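# Place the green block into the blue tray

## Task

Move the green block so it ends up inside the blue tray, disregarding any signs located there.

## Robot and tools

Robot: two arms, left_arm and right_arm, each with six joints and a two-finger gripper. Calibrated base positions in the scene frame: left_arm at (0, +0.231, 0) m with quat_wxyz (+1.000, 0, 0, -0.020); right_arm at (-0.043, -0.314, 0) m with quat_wxyz (+1.000, 0, 0, +0.015).

Frames: the scene frame has its origin at table-top height, halfway between the nominal bases, +z up, +x reaching out over the table, and left_arm on the +y side. Arm names do not match left and right in the images. Each arm's reported hand position (metres), end_effector_quat_wxyz, velocities, targets and wrist-camera poses are in that arm's own base frame. The table and fixed cameras use the scene frame. Reported hand poses can be wrong by a few centimetres, worse at long reach. Fingers point along the gripper's +z and open and close along its y; end_effector_position is between the pads, roughly 1 cm short of the tips.

Row layout (used by execute_actions and move): one flat list of 14 numbers, each in [-1, 1], always covering both arms. First the 6 left_arm joint numbers then its opening, then the same 7 for right_arm. Joint order inside each arm is: shoulder, elbow, waist, wrist pitch, wrist yaw, wrist roll. Follow this order only. Joint numbers are offsets, not poses: they are scaled displacements from the arm's Joint targets as they stood when the action (or move) began, not from the previous row, so resending the same offset moves the joint further. Scale: 1.0 equals 2.811 rad for shoulder and waist, 2.53 for elbow, 2.575 for wrist pitch, 8.12 for wrist yaw, 9.528 for wrist roll. The opening number is absolute: +1 fully open, -1 closed. A 0 in the opening slot is a real command, so resend the present value to leave a gripper alone; sending 0 for all six joints of an arm re-commands its current targets.

Joint ranges (rad): waist -2.880 to 2.880, shoulder 0.000 to 3.142, elbow 0.000 to 3.019, wrist pitch -1.693 to 1.571, wrist yaw -1.571 to 1.571, wrist roll -2.094 to 2.094. True ends may differ by up to 0.084 rad. An action that pushes a joint more than 0.084 rad outward past its end is rejected for both arms; if the first action of a call fails that check, or any action is malformed, the whole call is rejected. A joint asked beyond its real end is clipped there and the result says "joint sent to its limit".

execute_actions: argument "actions" is a list of actions; each action is a table of up to 15 rows (one per 1/30 s step), and a short table repeats its last row to fill 15 steps. "cameras" picks images by name (cam_high, cam_low, cam_over, cam_left_wrist, cam_right_wrist, or ["all"]); an empty actions list returns all images by default, otherwise none. Unknown names invalidate the call. Per step, joint targets cannot lead measured angles by more than a fixed amount, and targets that would shift a gripper over 110 mm are scaled back, so big changes take several actions.

move: "target" is one 14-number row or a list of up to 15 rows; every row is an offset from the same starting Joint targets, not from the previous row. Joints move together on paths of at least 0.5 s; the full list must fit in 10 s or it stops short. "speed" is peak rad/s for the joint with most travel (0.01 to 12.57, default 0.5), one value or one per target. "blend" (rad) rounds corners through intermediate targets; 0 stops at each. "opening_speed" ramps the gripper command (per second on the -1 to +1 scale, at least 0.2). "grip_force" sets the per-pad limit in newtons, 10 to 50, one value or one per arm; it persists, and low values close slowly. "blocking": false returns after about 0.5 s while motion continues. Paths do not avoid obstacles or the other arm. The result adds a "move:" line: done, off_target (resting more than 0.035 rad from target), moving, held, or fault, plus limits=held if steps were withheld. Neither done nor off_target tells you about contact.

wait: "seconds" 0 to 10; the arms keep their last command and a running move continues. stop: brakes a running move. zoom_image: "camera" plus "region" [x0, y0, x1, y1] in pixels from the top-left, at most 504 by 504, on that camera's newest image. finished_scene: ends the scene for good (optional "scene": 1); the block must stay in the tray without the robot.

Results: Joint positions and Joint velocities give one block per arm in the joint order above, followed by finger-pad gap (0.094 m fully open). Joint targets are what the next offsets count from. grip_measured is the measured opening on the command scale; with nothing held it can read up to 2.5 mm wide, and on a squeezed hard part it reads somewhat narrower than the part. To release, command an opening clearly above grip_measured. "joint command not followed" means the clearance check altered targets. Joint torques are total drive output including gravity, positive toward larger angles; numbers 2 and 4 wrap at ±28 N m. Velocities may be summarised as "within noise". MOTOR HOT appears near 85 °C; at 100 °C the arm goes limp and drops what it holds (OVER-TEMPERATURE FAULT), so avoid long holds, stretched poses or pushing at unreachable targets.

Avoid: dropping the block or releasing it while moving, knocking anything off the table, fast impacts or hard pushes, and any contact between the two arms, including one gripper closing on the other's fingers. If an arm is pressing or dragged, command its targets back past its Joint positions.

Each tool is called as name(argument=value, ...) on one line, values as JSON.

## Session

execute_actions(actions=[])

Scene clock: 0.00 s.
left_arm: end_effector_position=(+0.4619, -0.5603, +0.2606) grip_measured=+1.000 end_effector_quat_wxyz=(+0.561, +0.353, +0.676, -0.321) | right_arm: end_effector_position=(+0.4737, -0.3680, +0.3235) grip_measured=+1.000 end_effector_quat_wxyz=(+0.471, +0.291, +0.814, +0.175)
Joint names: [shoulder, elbow, waist, wrist pitch, wrist yaw, wrist roll]
Joint positions: left_arm=[1.739 1.215 -0.844 0.357 0.155 -0.014 0.094] | right_arm=[1.485 1.34 -0.853 -0.575 -0.722 0.173 0.094]
Joint velocities: within noise
Joint torques (N m): no reading
Motor temperatures (°C): left_arm=[23 25 21 29 28 25 30] | right_arm=[24 23 29 26 26 25 26]
Heat: left arm: hottest gripper 30 °C; right arm: hottest waist 29 °C.
Joint targets: left_arm=[1.748 1.237 -0.844 0.360 0.155 -0.014] | right_arm=[1.483 1.369 -0.853 -0.571 -0.722 0.173]
Tool commands: left_gripper/opening=+1.0 right_gripper/opening=+1.0

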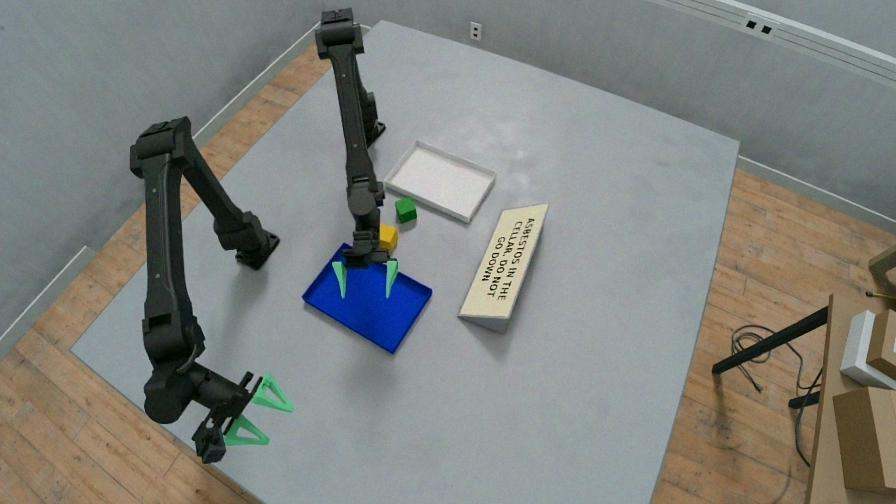

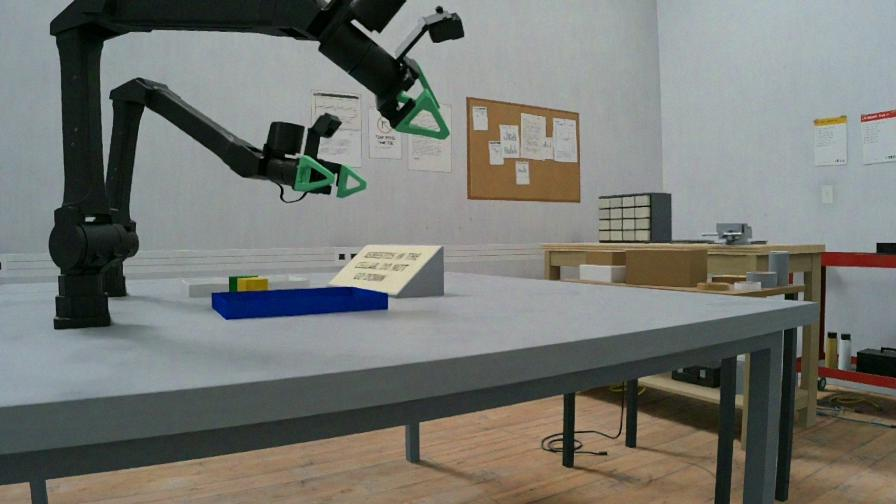

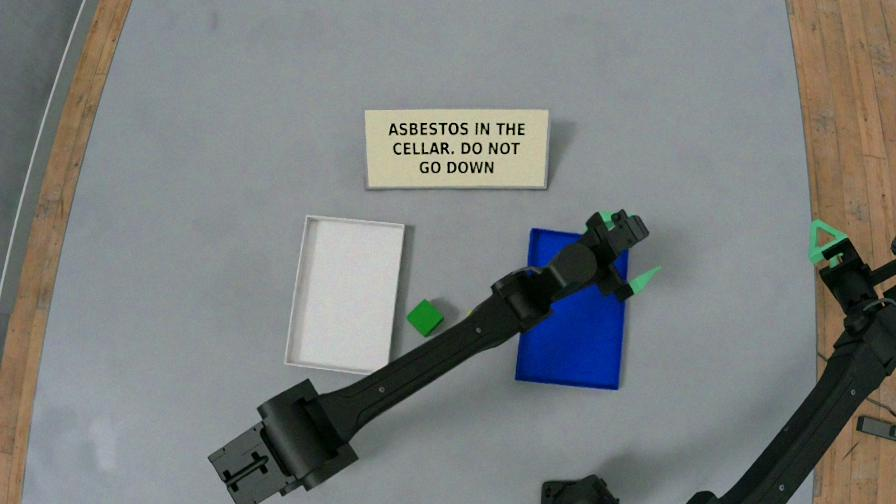

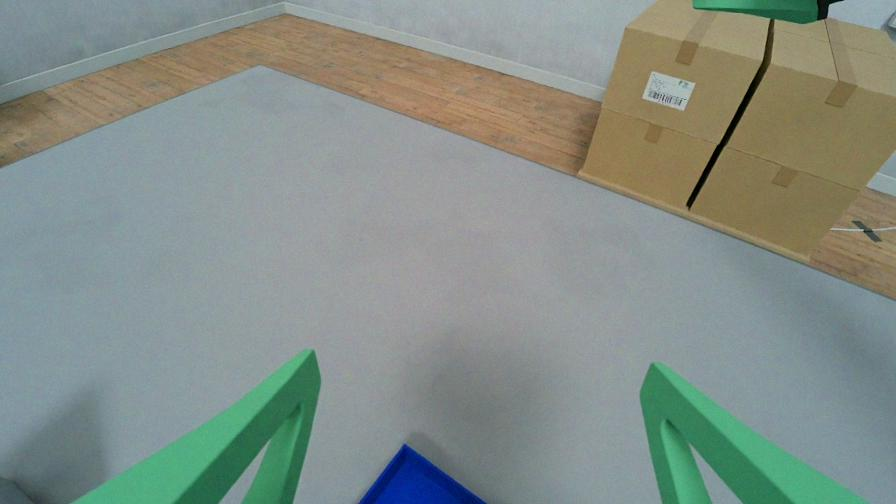

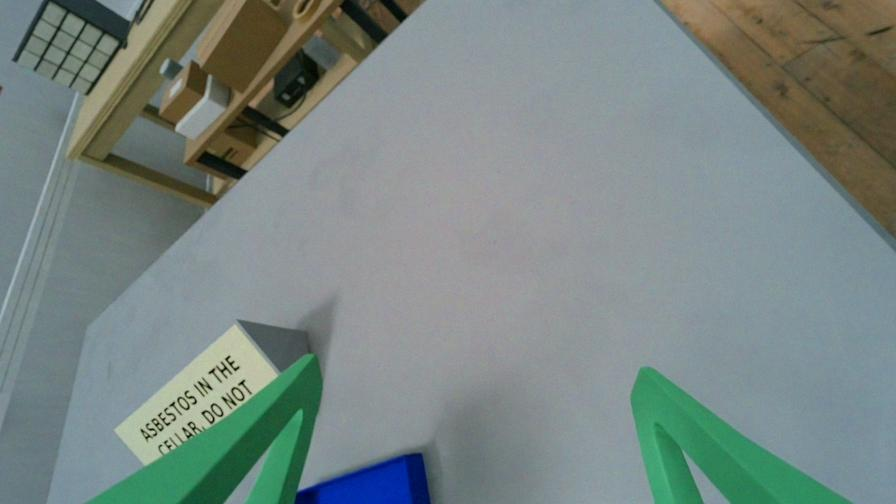

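move(target=[-0.1274,0.0455,0.0695,-0.734,-0.0191,0.0015,1,0,0,0,0,0,0,1], speed=1.0, cameras=["cam_over","cam_left_wrist"])

Scene clock: 59.47 s.
left_arm: end_effector_position=(+0.3073, -0.2413, +0.2335) grip_measured=+1.000 end_effector_quat_wxyz=(-0.020, +0.319, +0.948, +0.005) | right_arm: end_effector_position=(+0.4737, -0.3680, +0.3235) grip_measured=+1.000 end_effector_quat_wxyz=(+0.471, +0.291, +0.814, +0.175)
Joint names: [shoulder, elbow, waist, wrist pitch, wrist yaw, wrist roll]
Joint positions: left_arm=[1.389 1.3 -0.663 -1.522 0.004 -0.014 0.094] | right_arm=[1.485 1.34 -0.853 -0.575 -0.722 0.173 0.094]
Joint torques (N m): left_arm=[-8.88 15.54 0.21 0.2 -0.15 0.07] | right_arm=[-12.4 12.38 1.73 2.09 -0.25 -0.15]
Motor temperatures (°C): left_arm=[26 29 21 29 27 25 29] | right_arm=[26 32 28 25 25 24 25]
Heat: left arm: hottest elbow 29 °C; right arm: hottest elbow 32 °C.
Joint targets: left_arm=[1.389 1.352 -0.648 -1.530 0.000 0.001] | right_arm=[1.483 1.369 -0.853 -0.571 -0.722 0.173]
move: off_target (left_arm); left_arm: the elbow is farthest, 0.052 rad from its target
Images, in order (width x height): cam_over 896x504, cam_left_wrist 896x504.

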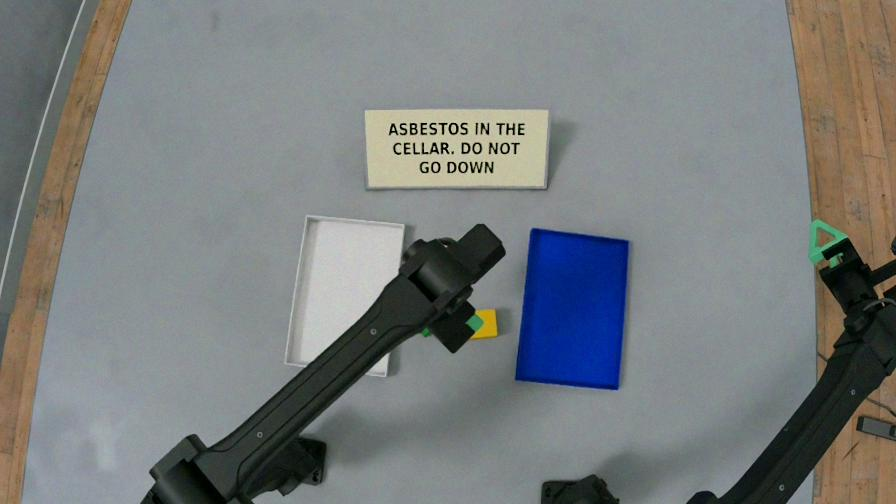

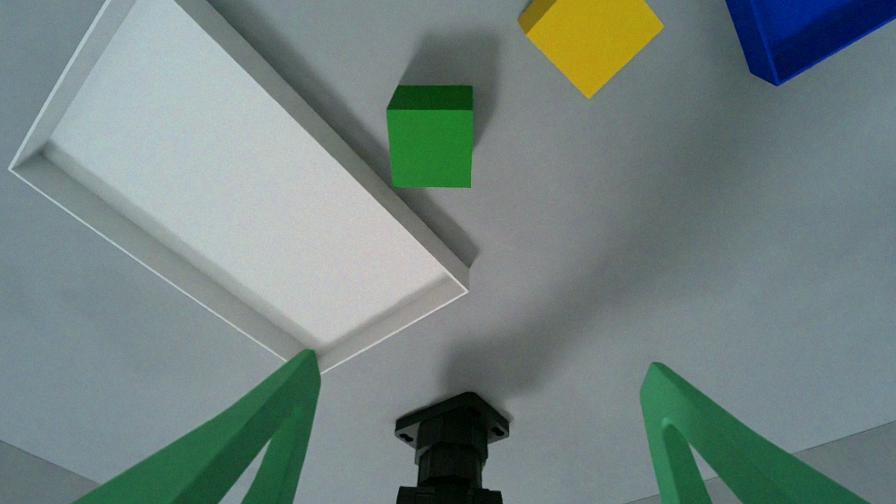

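move(target=[-0.0221,-0.1202,0.0178,0.1099,0,0,1,0,0,0,0,0,0,1], speed=0.7, cameras=["cam_over","cam_left_wrist"])

Scene clock: 98.73 s.
left_arm: end_effector_position=(+0.3070, -0.2165, +0.1627) grip_measured=+1.000 end_effector_quat_wxyz=(+0.018, +0.295, +0.955, -0.007) | right_arm: end_effector_position=(+0.4737, -0.3680, +0.3235) grip_measured=+1.000 end_effector_quat_wxyz=(+0.471, +0.291, +0.814, +0.175)
Joint names: [shoulder, elbow, waist, wrist pitch, wrist yaw, wrist roll]
Joint positions: left_arm=[1.333 1.057 -0.612 -1.257 0.003 -0.014 0.094] | right_arm=[1.485 1.34 -0.853 -0.575 -0.722 0.173 0.094]
Joint torques (N m): left_arm=[-8.29 9.61 0.09 1.05 -0.13 0.07] | right_arm=[-12.28 12.37 1.73 2.07 -0.25 -0.14]
Heat: left arm: hottest elbow 33 °C; right arm: hottest elbow 34 °C.
Joint targets: left_arm=[1.327 1.048 -0.598 -1.247 0.000 0.001] | right_arm=[1.483 1.369 -0.853 -0.571 -0.722 0.173]
move: done
Images, in order (width x height): cam_over 896x504, cam_left_wrist 896x504.

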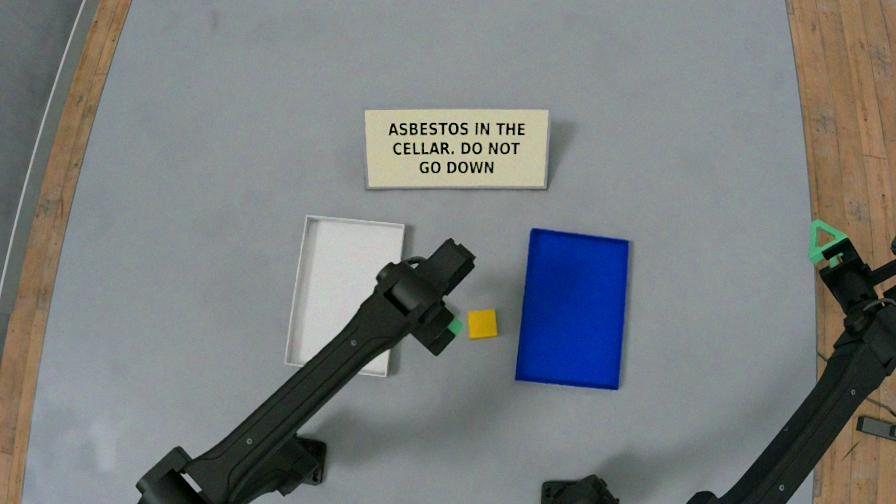

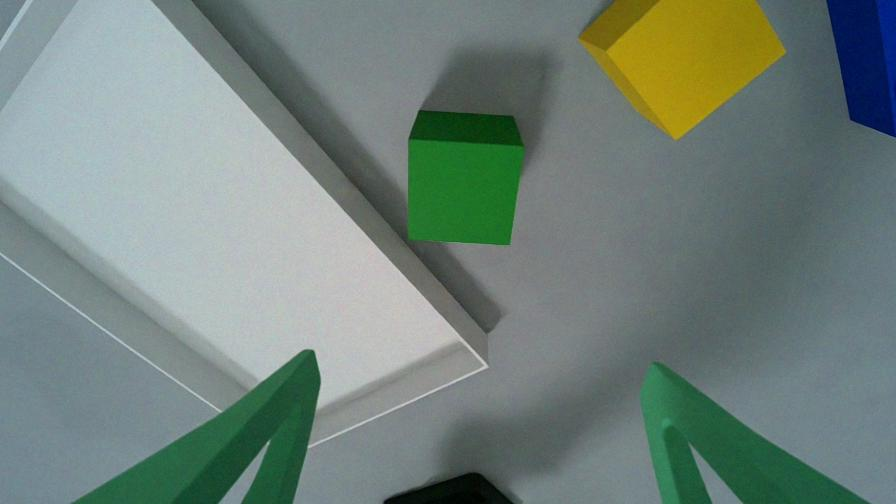

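move(target=[0.0366,-0.0486,0.0021,0.0703,0,0.006,1,0,0,0,0,0,0,1], speed=0.5, cameras=["cam_low","cam_left_wrist"])

Scene clock: 137.10 s.
left_arm: end_effector_position=(+0.3037, -0.2121, +0.0856) grip_measured=+1.000 end_effector_quat_wxyz=(+0.000, +0.318, +0.948, -0.001) | right_arm: end_effector_position=(+0.4737, -0.3680, +0.3235) grip_measured=+1.000 end_effector_quat_wxyz=(+0.471, +0.291, +0.814, +0.175)
Joint names: [shoulder, elbow, waist, wrist pitch, wrist yaw, wrist roll]
Joint positions: left_arm=[1.426 0.931 -0.607 -1.075 0.003 0.041 0.094] | right_arm=[1.485 1.34 -0.853 -0.575 -0.722 0.173 0.094]
Joint torques (N m): left_arm=[-7.88 8.94 0.21 0.95 -0.12 0.09] | right_arm=[-12.28 12.38 1.73 2.11 -0.26 -0.14]
Heat: left arm: hottest elbow 30 °C; right arm: hottest elbow 35 °C.
Joint targets: left_arm=[1.430 0.925 -0.592 -1.066 0.000 0.058] | right_arm=[1.483 1.369 -0.853 -0.571 -0.722 0.173]
move: done
Images, in order (width x height): cam_low 896x504, cam_left_wrist 896x504.

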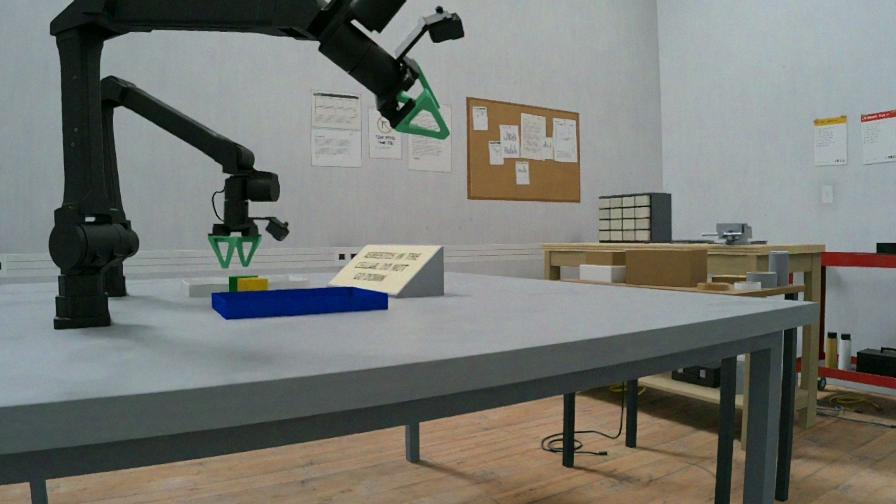

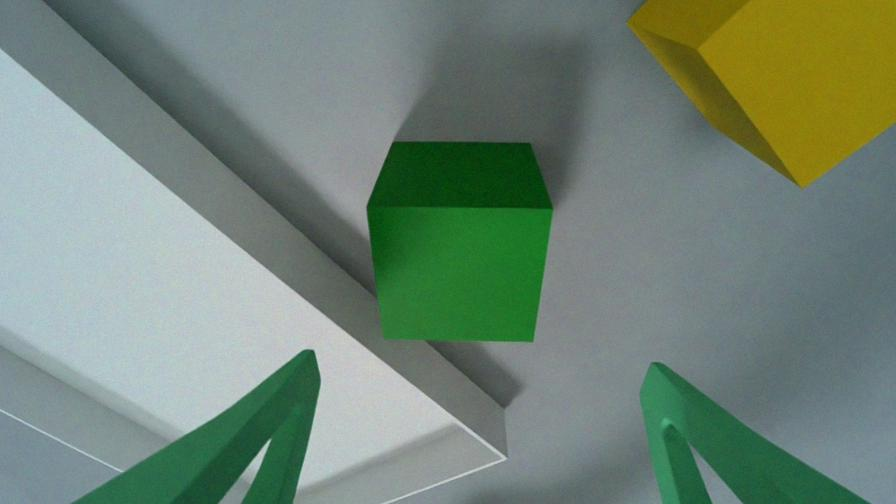

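move(target=[0.0345,-0.0328,0.0043,0.0695,0,0,0.7,0,0,0,0,0,0,1], speed=0.25, cameras=["cam_low","cam_left_wrist"])

Scene clock: 177.47 s.
left_arm: end_effector_position=(+0.3079, -0.2101, +0.0306) grip_measured=+0.701 end_effector_quat_wxyz=(+0.007, +0.313, +0.950, -0.003) | right_arm: end_effector_position=(+0.4737, -0.3680, +0.3235) grip_measured=+1.000 end_effector_quat_wxyz=(+0.471, +0.291, +0.814, +0.175)
Joint names: [shoulder, elbow, waist, wrist pitch, wrist yaw, wrist roll]
Joint positions: left_arm=[1.512 0.852 -0.596 -0.897 0.003 0.041 0.08] | right_arm=[1.485 1.34 -0.853 -0.575 -0.722 0.173 0.094]
Joint torques (N m): left_arm=[-7.59 7.54 0.32 0.94 -0.13 0.09] | right_arm=[-12.34 12.36 1.96 2.09 -0.26 -0.14]
Heat: left arm: hottest elbow 29 °C; right arm: hottest elbow 36 °C.
Joint targets: left_arm=[1.527 0.842 -0.580 -0.887 0.000 0.058] | right_arm=[1.483 1.369 -0.853 -0.571 -0.722 0.173]
move: done
Images, in order (width x height): cam_low 896x504, cam_left_wrist 896x504.

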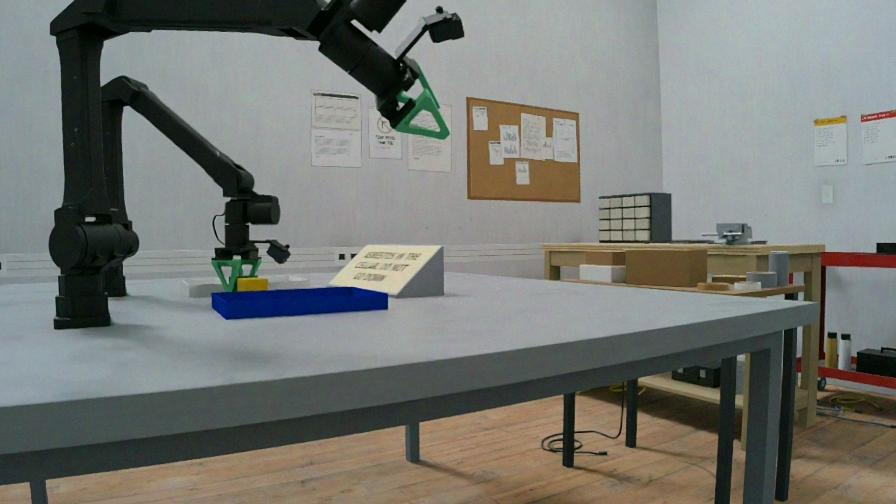

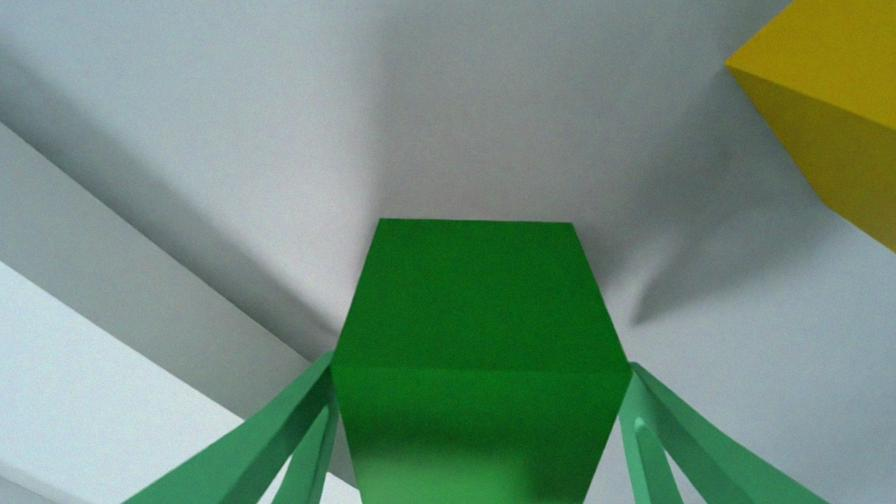

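move(target=[0,0,0,0,0,0,-0.02,0,0,0,0,0,0,1], opening_speed=0.7, cameras=["cam_left_wrist"])

Scene clock: 184.47 s.
left_arm: end_effector_position=(+0.3081, -0.2098, +0.0306) grip_measured=+0.047 end_effector_quat_wxyz=(+0.007, +0.313, +0.950, -0.003) | right_arm: end_effector_position=(+0.4737, -0.3680, +0.3235) grip_measured=+1.000 end_effector_quat_wxyz=(+0.471, +0.291, +0.814, +0.175)
Joint names: [shoulder, elbow, waist, wrist pitch, wrist yaw, wrist roll]
Joint positions: left_arm=[1.512 0.852 -0.595 -0.897 0.002 0.042 0.049] | right_arm=[1.485 1.34 -0.853 -0.575 -0.722 0.173 0.094]
Joint torques (N m): left_arm=[-7.53 7.56 0.26 0.96 -0.11 0.09] | right_arm=[-12.34 12.37 1.73 2.07 -0.25 -0.15]
Heat: left arm: hottest elbow 29 °C; right arm: hottest elbow 36 °C.
Joint targets: left_arm=[1.527 0.842 -0.580 -0.887 0.000 0.058] | right_arm=[1.483 1.369 -0.853 -0.571 -0.722 0.173]
move: done
Images, in order (width x height): cam_left_wrist 896x504.

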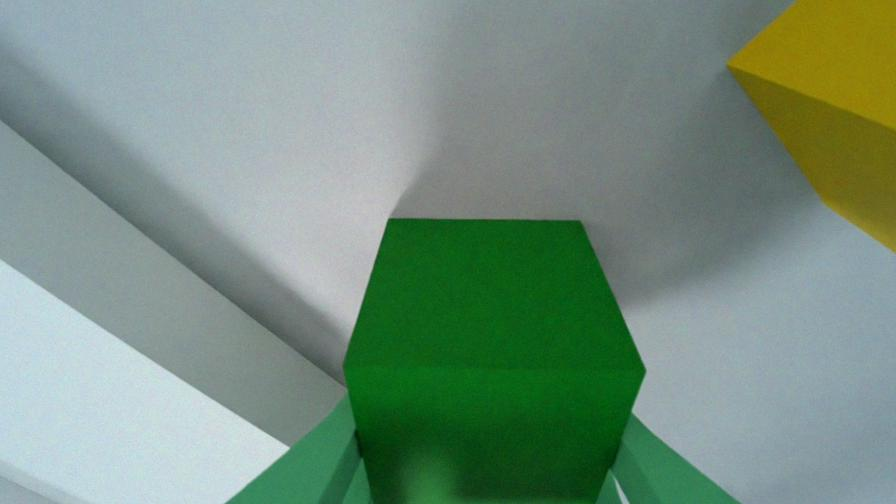

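move(target=[[-0.069,0.0889,0,-0.1437,0,0,-0.04,0,0,0,0,0,0,1],[0.1868,0.3957,-0.1444,-0.1767,0,0,-0.04,0,0,0,0,0,0,1]], speed=[0.4,0.8], blend=[0.1,0], cameras=["cam_over","cam_low","cam_left_wrist"])

Scene clock: 231.70 s.
left_arm: end_effector_position=(+0.3374, -0.5187, +0.0909) grip_measured=+0.045 end_effector_quat_wxyz=(-0.010, +0.495, +0.869, +0.004) | right_arm: end_effector_position=(+0.4737, -0.3680, +0.3235) grip_measured=+1.000 end_effector_quat_wxyz=(+0.471, +0.291, +0.814, +0.175)
Joint names: [shoulder, elbow, waist, wrist pitch, wrist yaw, wrist roll]
Joint positions: left_arm=[2.045 1.786 -0.993 -1.335 0.002 0.043 0.049] | right_arm=[1.485 1.34 -0.853 -0.575 -0.722 0.173 0.094]
Joint torques (N m): left_arm=[-16.91 15.72 -0.56 0.18 -0.08 0.09] | right_arm=[-12.22 12.38 1.79 2.11 -0.25 -0.15]
Heat: left arm: hottest elbow 29 °C; right arm: hottest elbow 36 °C.
Joint targets: left_arm=[2.052 1.843 -0.986 -1.342 0.000 0.058] | right_arm=[1.483 1.369 -0.853 -0.571 -0.722 0.173]
move: off_target (left_arm); left_arm: the elbow is farthest, 0.057 rad from its target
Images, in order (width x height): cam_low 896x504, cam_over 896x504, cam_left_wrist 896x504.

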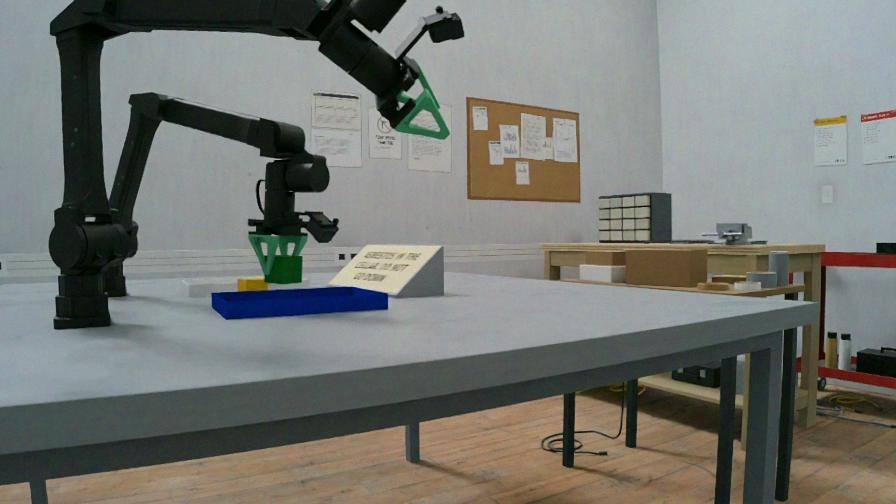

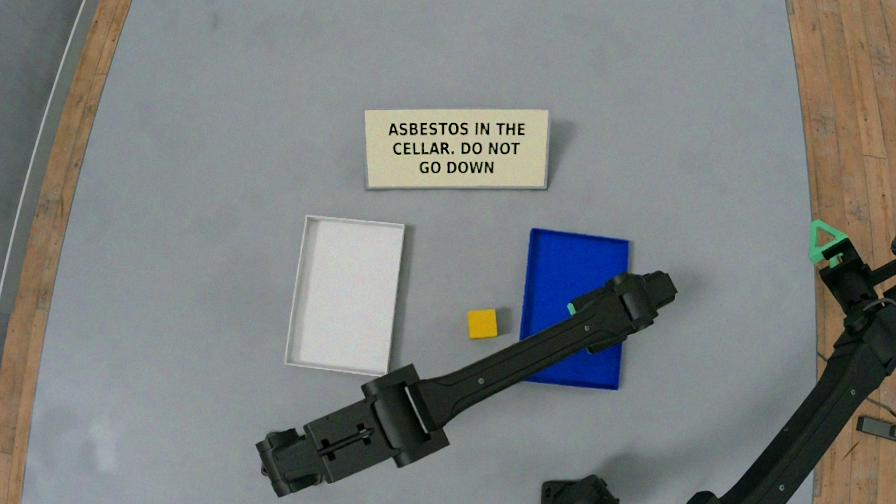

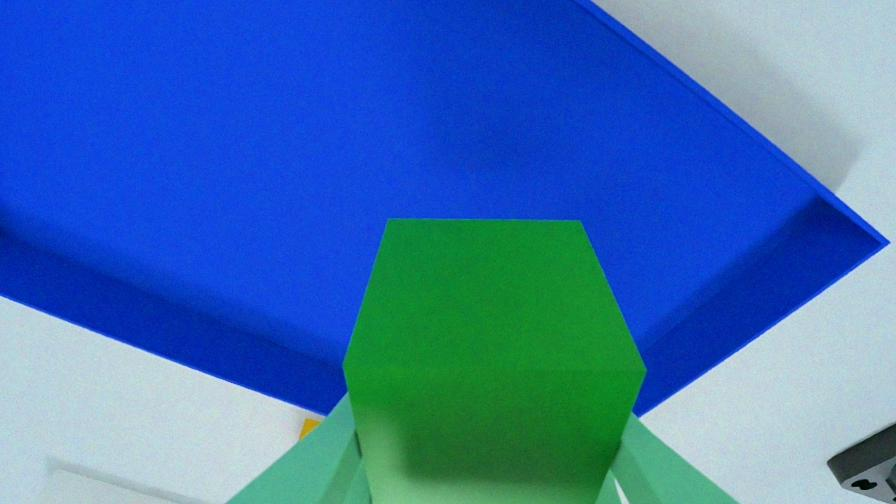

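move(target=[0.0081,-0.018,0,0.0264,0,0,-0.04,0,0,0,0,0,0,1], speed=0.15, cameras=["cam_low","cam_left_wrist"])

zoom_image(camera="cam_low", region=[180, 200, 430, 340])

Scene clock: 254.20 s.
left_arm: end_effector_position=(+0.3441, -0.5290, +0.0849) grip_measured=+0.045 end_effector_quat_wxyz=(+0.008, +0.495, +0.869, -0.005) | right_arm: end_effector_position=(+0.4737, -0.3680, +0.3235) grip_measured=+1.000 end_effector_quat_wxyz=(+0.471, +0.291, +0.814, +0.175)
Joint names: [shoulder, elbow, waist, wrist pitch, wrist yaw, wrist roll]
Joint positions: left_arm=[2.055 1.786 -0.993 -1.284 0.002 0.043 0.049] | right_arm=[1.485 1.34 -0.853 -0.575 -0.722 0.173 0.094]
Joint torques (N m): left_arm=[-16.21 11.4 -0.56 0.99 -0.08 0.08] | right_arm=[-12.4 12.38 1.73 2.1 -0.25 -0.15]
Motor temperatures (°C): left_arm=[25 29 21 27 25 24 28] | right_arm=[26 37 27 24 22 23 23]
Heat: left arm: hottest elbow 29 °C; right arm: hottest elbow 37 °C.
Joint targets: left_arm=[2.075 1.797 -0.986 -1.274 0.000 0.058] | right_arm=[1.483 1.369 -0.853 -0.571 -0.722 0.173]
move: done
Images, in order (width x height): cam_low 896x504, cam_left_wrist 896x504.

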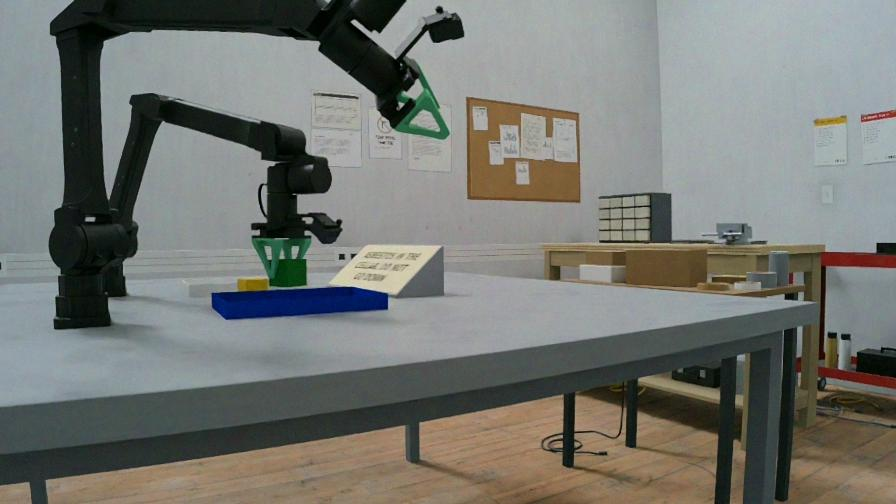

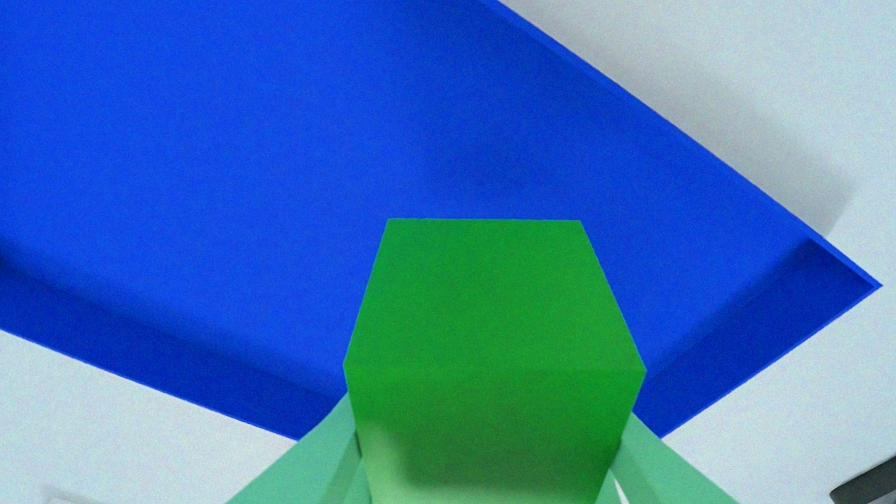

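Scaled by 2.016 from the camera's 896x504 image, which has a finer 1280x720 frame.

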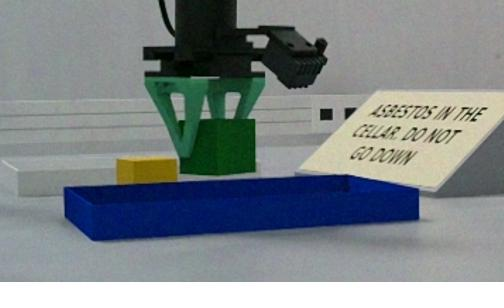

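move(target=[-0.0135,-0.0526,0,0.028,0,0,-0.04,0,0,0,0,0,0,1], speed=0.15, cameras=["cam_low","cam_left_wrist"])

zoom_image(camera="cam_low", region=[180, 200, 430, 340])

Scene clock: 270.80 s.
left_arm: end_effector_position=(+0.3309, -0.5086, +0.0442) grip_measured=+0.045 end_effector_quat_wxyz=(-0.010, +0.495, +0.869, +0.004) | right_arm: end_effector_position=(+0.4737, -0.3680, +0.3235) grip_measured=+1.000 end_effector_quat_wxyz=(+0.471, +0.291, +0.814, +0.175)
Joint names: [shoulder, elbow, waist, wrist pitch, wrist yaw, wrist roll]
Joint positions: left_arm=[2.054 1.672 -0.993 -1.211 0.002 0.043 0.049] | right_arm=[1.485 1.34 -0.853 -0.575 -0.722 0.173 0.094]
Joint torques (N m): left_arm=[-18.02 9.21 -0.62 0.9 -0.08 0.08] | right_arm=[-12.34 12.38 1.73 2.09 -0.26 -0.14]
Heat: left arm: hottest elbow 29 °C; right arm: hottest elbow 37 °C.
Joint targets: left_arm=[2.037 1.664 -0.986 -1.202 0.000 0.058] | right_arm=[1.483 1.369 -0.853 -0.571 -0.722 0.173]
move: done
Images, in order (width x height): cam_low 896x504, cam_left_wrist 896x504.

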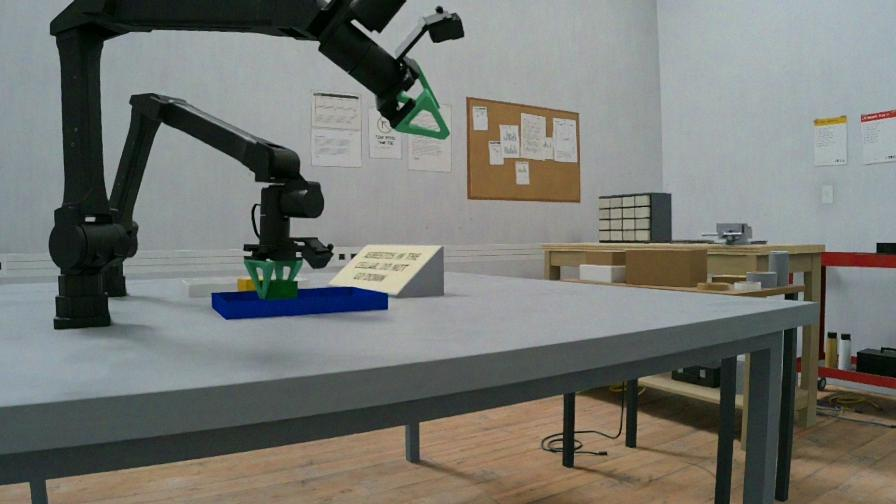

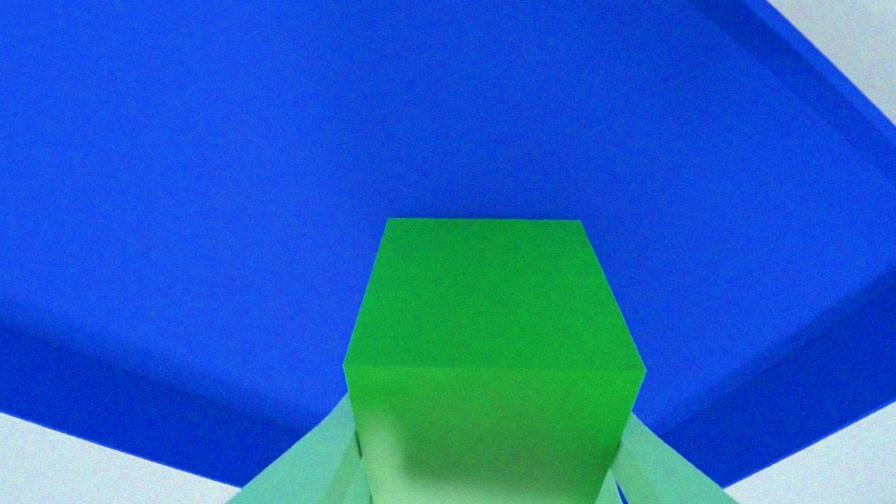

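Scaled by 2.016 from the camera's 896x504 image, which has a finer 1280x720 frame.

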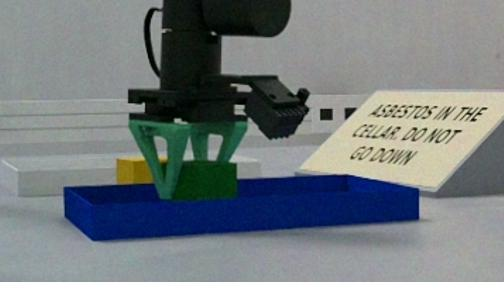

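move(target=[0.004,-0.0083,0,0.014,0,0,-0.04,0,0,0,0,0,0,1], speed=0.1, cameras=["cam_low","cam_left_wrist"])

zoom_image(camera="cam_low", region=[180, 200, 430, 340])

Scene clock: 279.07 s.
left_arm: end_effector_position=(+0.3322, -0.5106, +0.0389) grip_measured=+0.045 end_effector_quat_wxyz=(-0.002, +0.495, +0.869, +0.000) | right_arm: end_effector_position=(+0.4737, -0.3680, +0.3235) grip_measured=+1.000 end_effector_quat_wxyz=(+0.471, +0.291, +0.814, +0.175)
Joint names: [shoulder, elbow, waist, wrist pitch, wrist yaw, wrist roll]
Joint positions: left_arm=[2.053 1.656 -0.993 -1.177 0.002 0.043 0.049] | right_arm=[1.485 1.34 -0.853 -0.575 -0.722 0.173 0.094]
Joint torques (N m): left_arm=[-17.55 8.76 -0.62 1.03 -0.09 0.08] | right_arm=[-12.22 12.38 1.85 2.09 -0.25 -0.15]
Heat: left arm: hottest elbow 30 °C; right arm: hottest elbow 37 °C.
Joint targets: left_arm=[2.048 1.643 -0.986 -1.166 0.000 0.058] | right_arm=[1.483 1.369 -0.853 -0.571 -0.722 0.173]
move: done
Images, in order (width x height): cam_low 896x504, cam_left_wrist 896x504.

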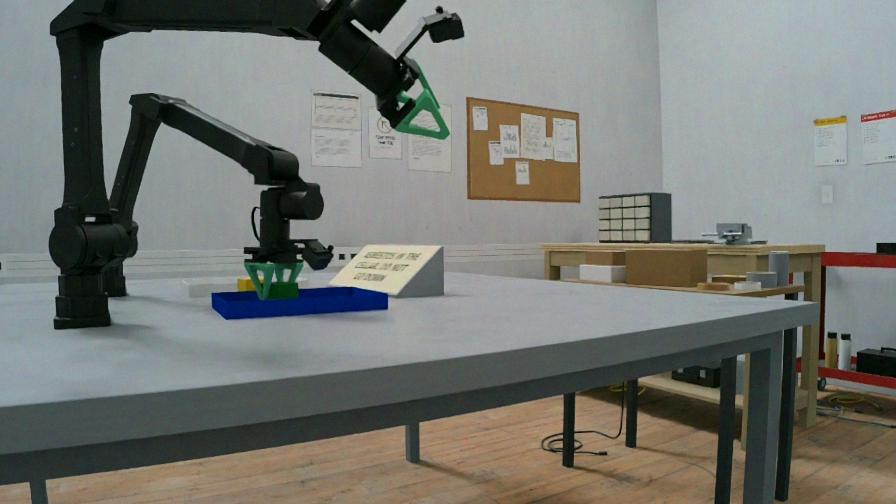

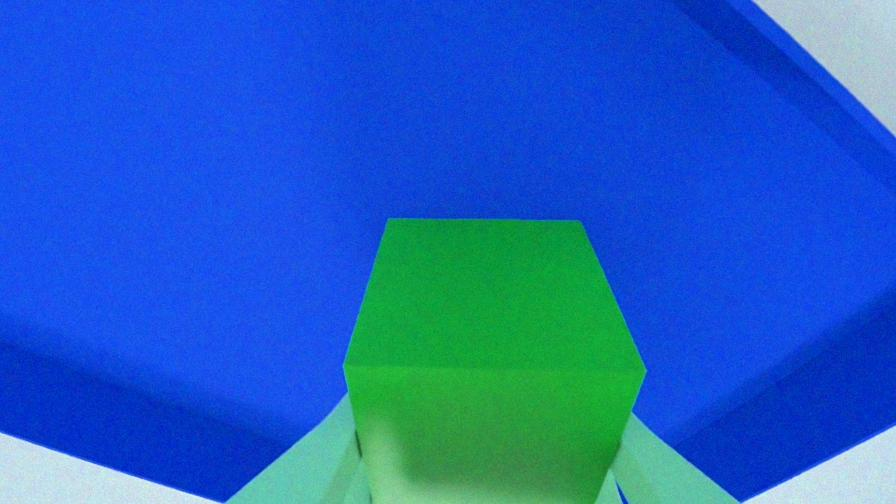

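Scaled by 2.016 from the camera's 896x504 image, which has a finer 1280x720 frame.

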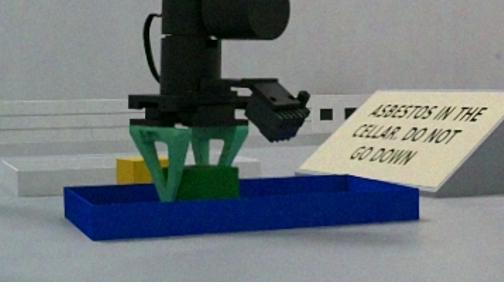

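move(target=[0,-0.0067,0,0.0066,0,0,-0.04,0,0,0,0,0,0,1], speed=0.1)

Scene clock: 295.80 s.
left_arm: end_effector_position=(+0.3321, -0.5105, +0.0379) grip_measured=+0.045 end_effector_quat_wxyz=(+0.003, +0.495, +0.869, -0.003) | right_arm: end_effector_position=(+0.4737, -0.3680, +0.3235) grip_measured=+1.000 end_effector_quat_wxyz=(+0.471, +0.291, +0.814, +0.175)
Joint names: [shoulder, elbow, waist, wrist pitch, wrist yaw, wrist roll]
Joint positions: left_arm=[2.047 1.643 -0.993 -1.159 0.002 0.043 0.049] | right_arm=[1.485 1.34 -0.853 -0.575 -0.722 0.173 0.094]
Joint torques (N m): left_arm=[-16.97 8.35 -0.44 1.01 -0.09 0.08] | right_arm=[-12.34 12.38 1.79 2.11 -0.26 -0.15]
Heat: left arm: hottest elbow 30 °C; right arm: hottest elbow 37 °C.
Joint targets: left_arm=[2.048 1.626 -0.986 -1.149 0.000 0.058] | right_arm=[1.483 1.369 -0.853 -0.571 -0.722 0.173]
move: done

move(target=[0.003,-0.0055,0,0.0078,0,0,-0.04,0,0,0,0,0,0,1], speed=0.1, cameras=["cam_low","cam_left_wrist"])

zoom_image(camera="cam_low", region=[180, 200, 430, 340])

Scene clock: 303.40 s.
left_arm: end_effector_position=(+0.3319, -0.5102, +0.0370) grip_measured=+0.045 end_effector_quat_wxyz=(+0.007, +0.495, +0.869, -0.005) | right_arm: end_effector_position=(+0.4737, -0.3680, +0.3235) grip_measured=+1.000 end_effector_quat_wxyz=(+0.471, +0.291, +0.814, +0.175)
Joint names: [shoulder, elbow, waist, wrist pitch, wrist yaw, wrist roll]
Joint positions: left_arm=[2.042 1.632 -0.993 -1.144 0.002 0.043 0.049] | right_arm=[1.485 1.34 -0.853 -0.575 -0.722 0.173 0.094]
Joint torques (N m): left_arm=[-15.97 8.13 -0.56 1.31 -0.08 0.08] | right_arm=[-12.28 12.38 1.73 2.13 -0.26 -0.15]
Heat: left arm: hottest elbow 29 °C; right arm: hottest elbow 37 °C.
Joint targets: left_arm=[2.057 1.612 -0.986 -1.129 0.000 0.058] | right_arm=[1.483 1.369 -0.853 -0.571 -0.722 0.173]
move: done
Images, in order (width x height): cam_low 896x504, cam_left_wrist 896x504.

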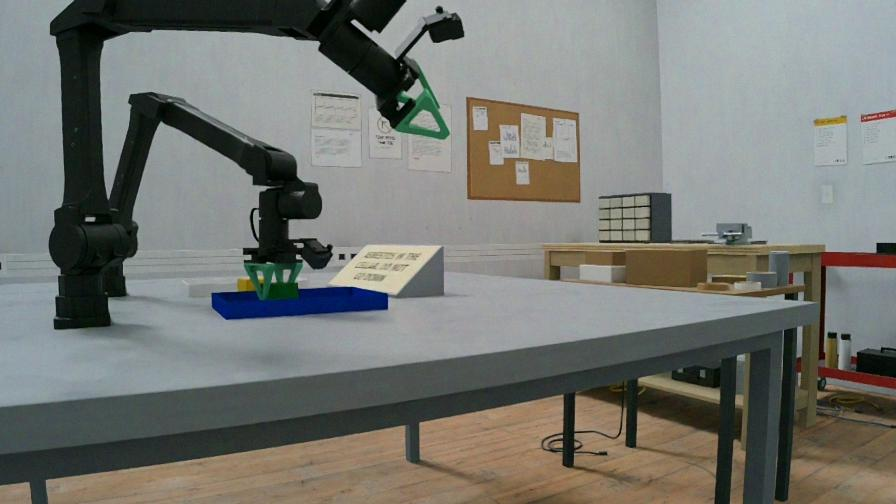

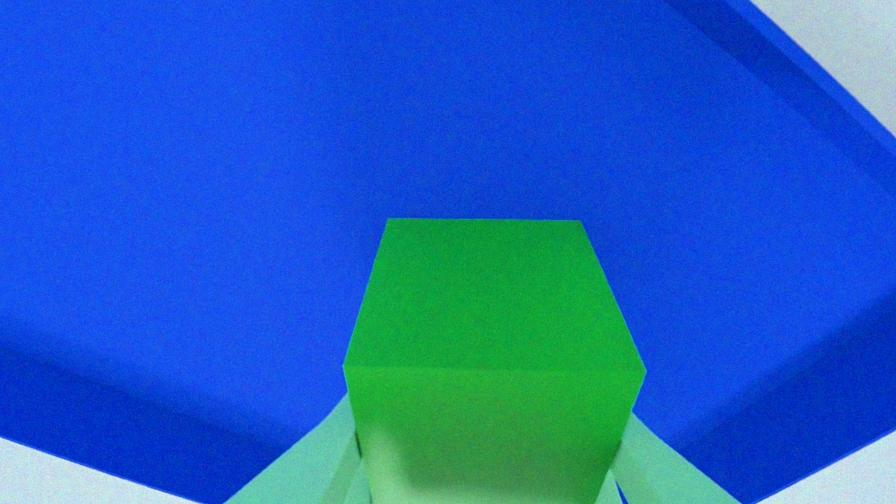

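Scaled by 2.016 from the camera's 896x504 image, which has a finer 1280x720 frame.

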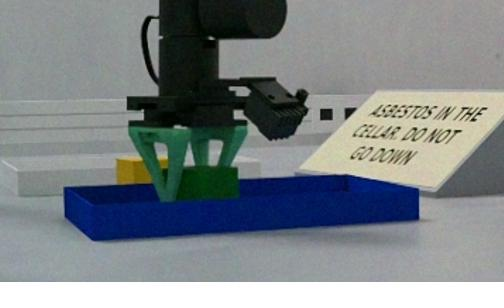

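move(target=[[-0.0053,0.0047,0,-0.004,0,0,-0.04,0,0,0,0,0,0,1],[-0.0053,0.0047,0,-0.004,0,0,0.6,0,0,0,0,0,0,1],[-0.023,0.108,0,-0.12,0,0,0.6,0,0,0,0,0,0,1]], speed=[0.1,0.1,0.35], opening_speed=0.7, cameras=["cam_over","cam_low","cam_left_wrist"])

Scene clock: 325.80 s.
left_arm: end_effector_position=(+0.3342, -0.5137, +0.1442) grip_measured=+0.599 end_effector_quat_wxyz=(-0.004, +0.495, +0.869, +0.001) | right_arm: end_effector_position=(+0.4737, -0.3680, +0.3235) grip_measured=+1.000 end_effector_quat_wxyz=(+0.471, +0.291, +0.814, +0.175)
Joint names: [shoulder, elbow, waist, wrist pitch, wrist yaw, wrist roll]
Joint positions: left_arm=[1.988 1.838 -0.993 -1.43 0.002 0.043 0.075] | right_arm=[1.485 1.34 -0.853 -0.575 -0.722 0.173 0.094]
Joint torques (N m): left_arm=[-16.85 15.13 -0.56 0.18 -0.09 0.07] | right_arm=[-12.4 12.38 1.79 2.13 -0.26 -0.14]
Heat: left arm: hottest elbow 29 °C; right arm: hottest elbow 37 °C.
Joint targets: left_arm=[1.992 1.886 -0.986 -1.438 0.000 0.058] | right_arm=[1.483 1.369 -0.853 -0.571 -0.722 0.173]
move: off_target (left_arm); left_arm: the elbow is farthest, 0.047 rad from its target
Images, in order (width x height): cam_low 896x504, cam_over 896x504, cam_left_wrist 896x504.

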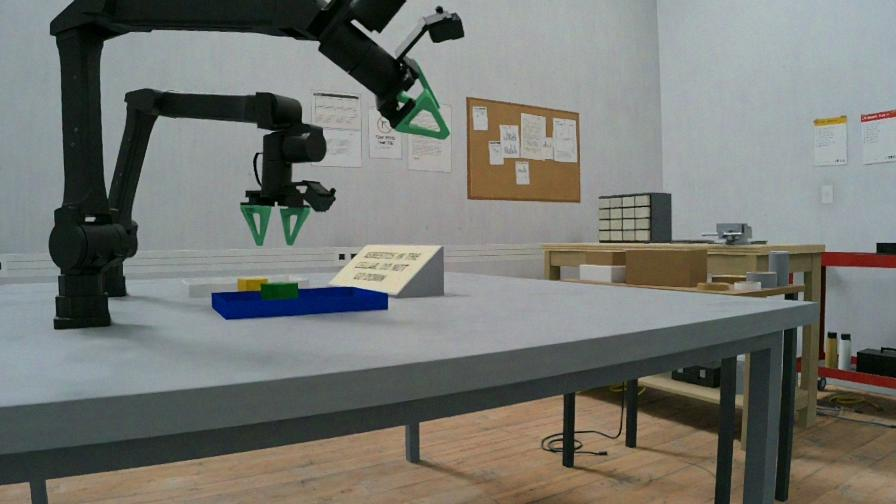

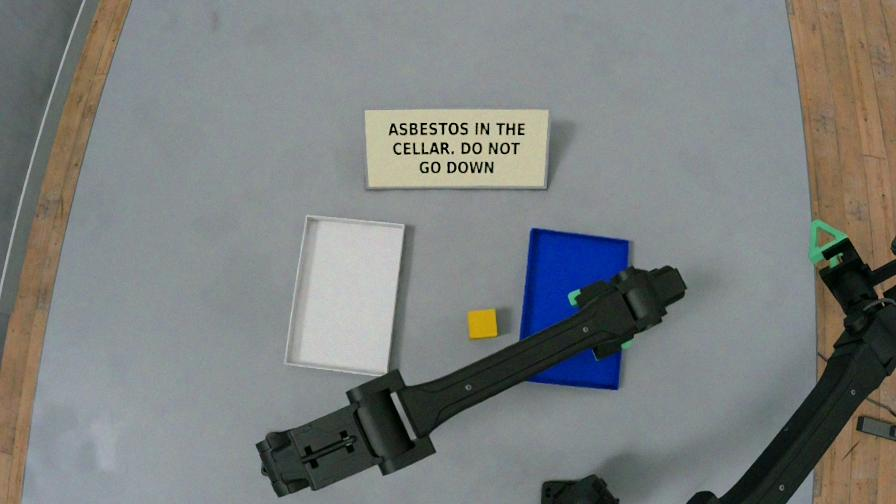

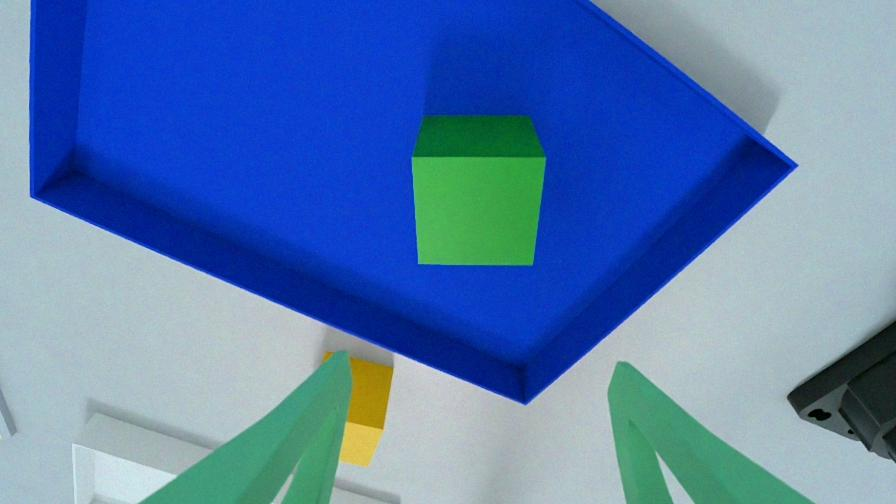

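The green block is resting flat inside the blue tray, and the gripper has let go and lifted clear.

finished_scene()

The scene is finished: the task was done.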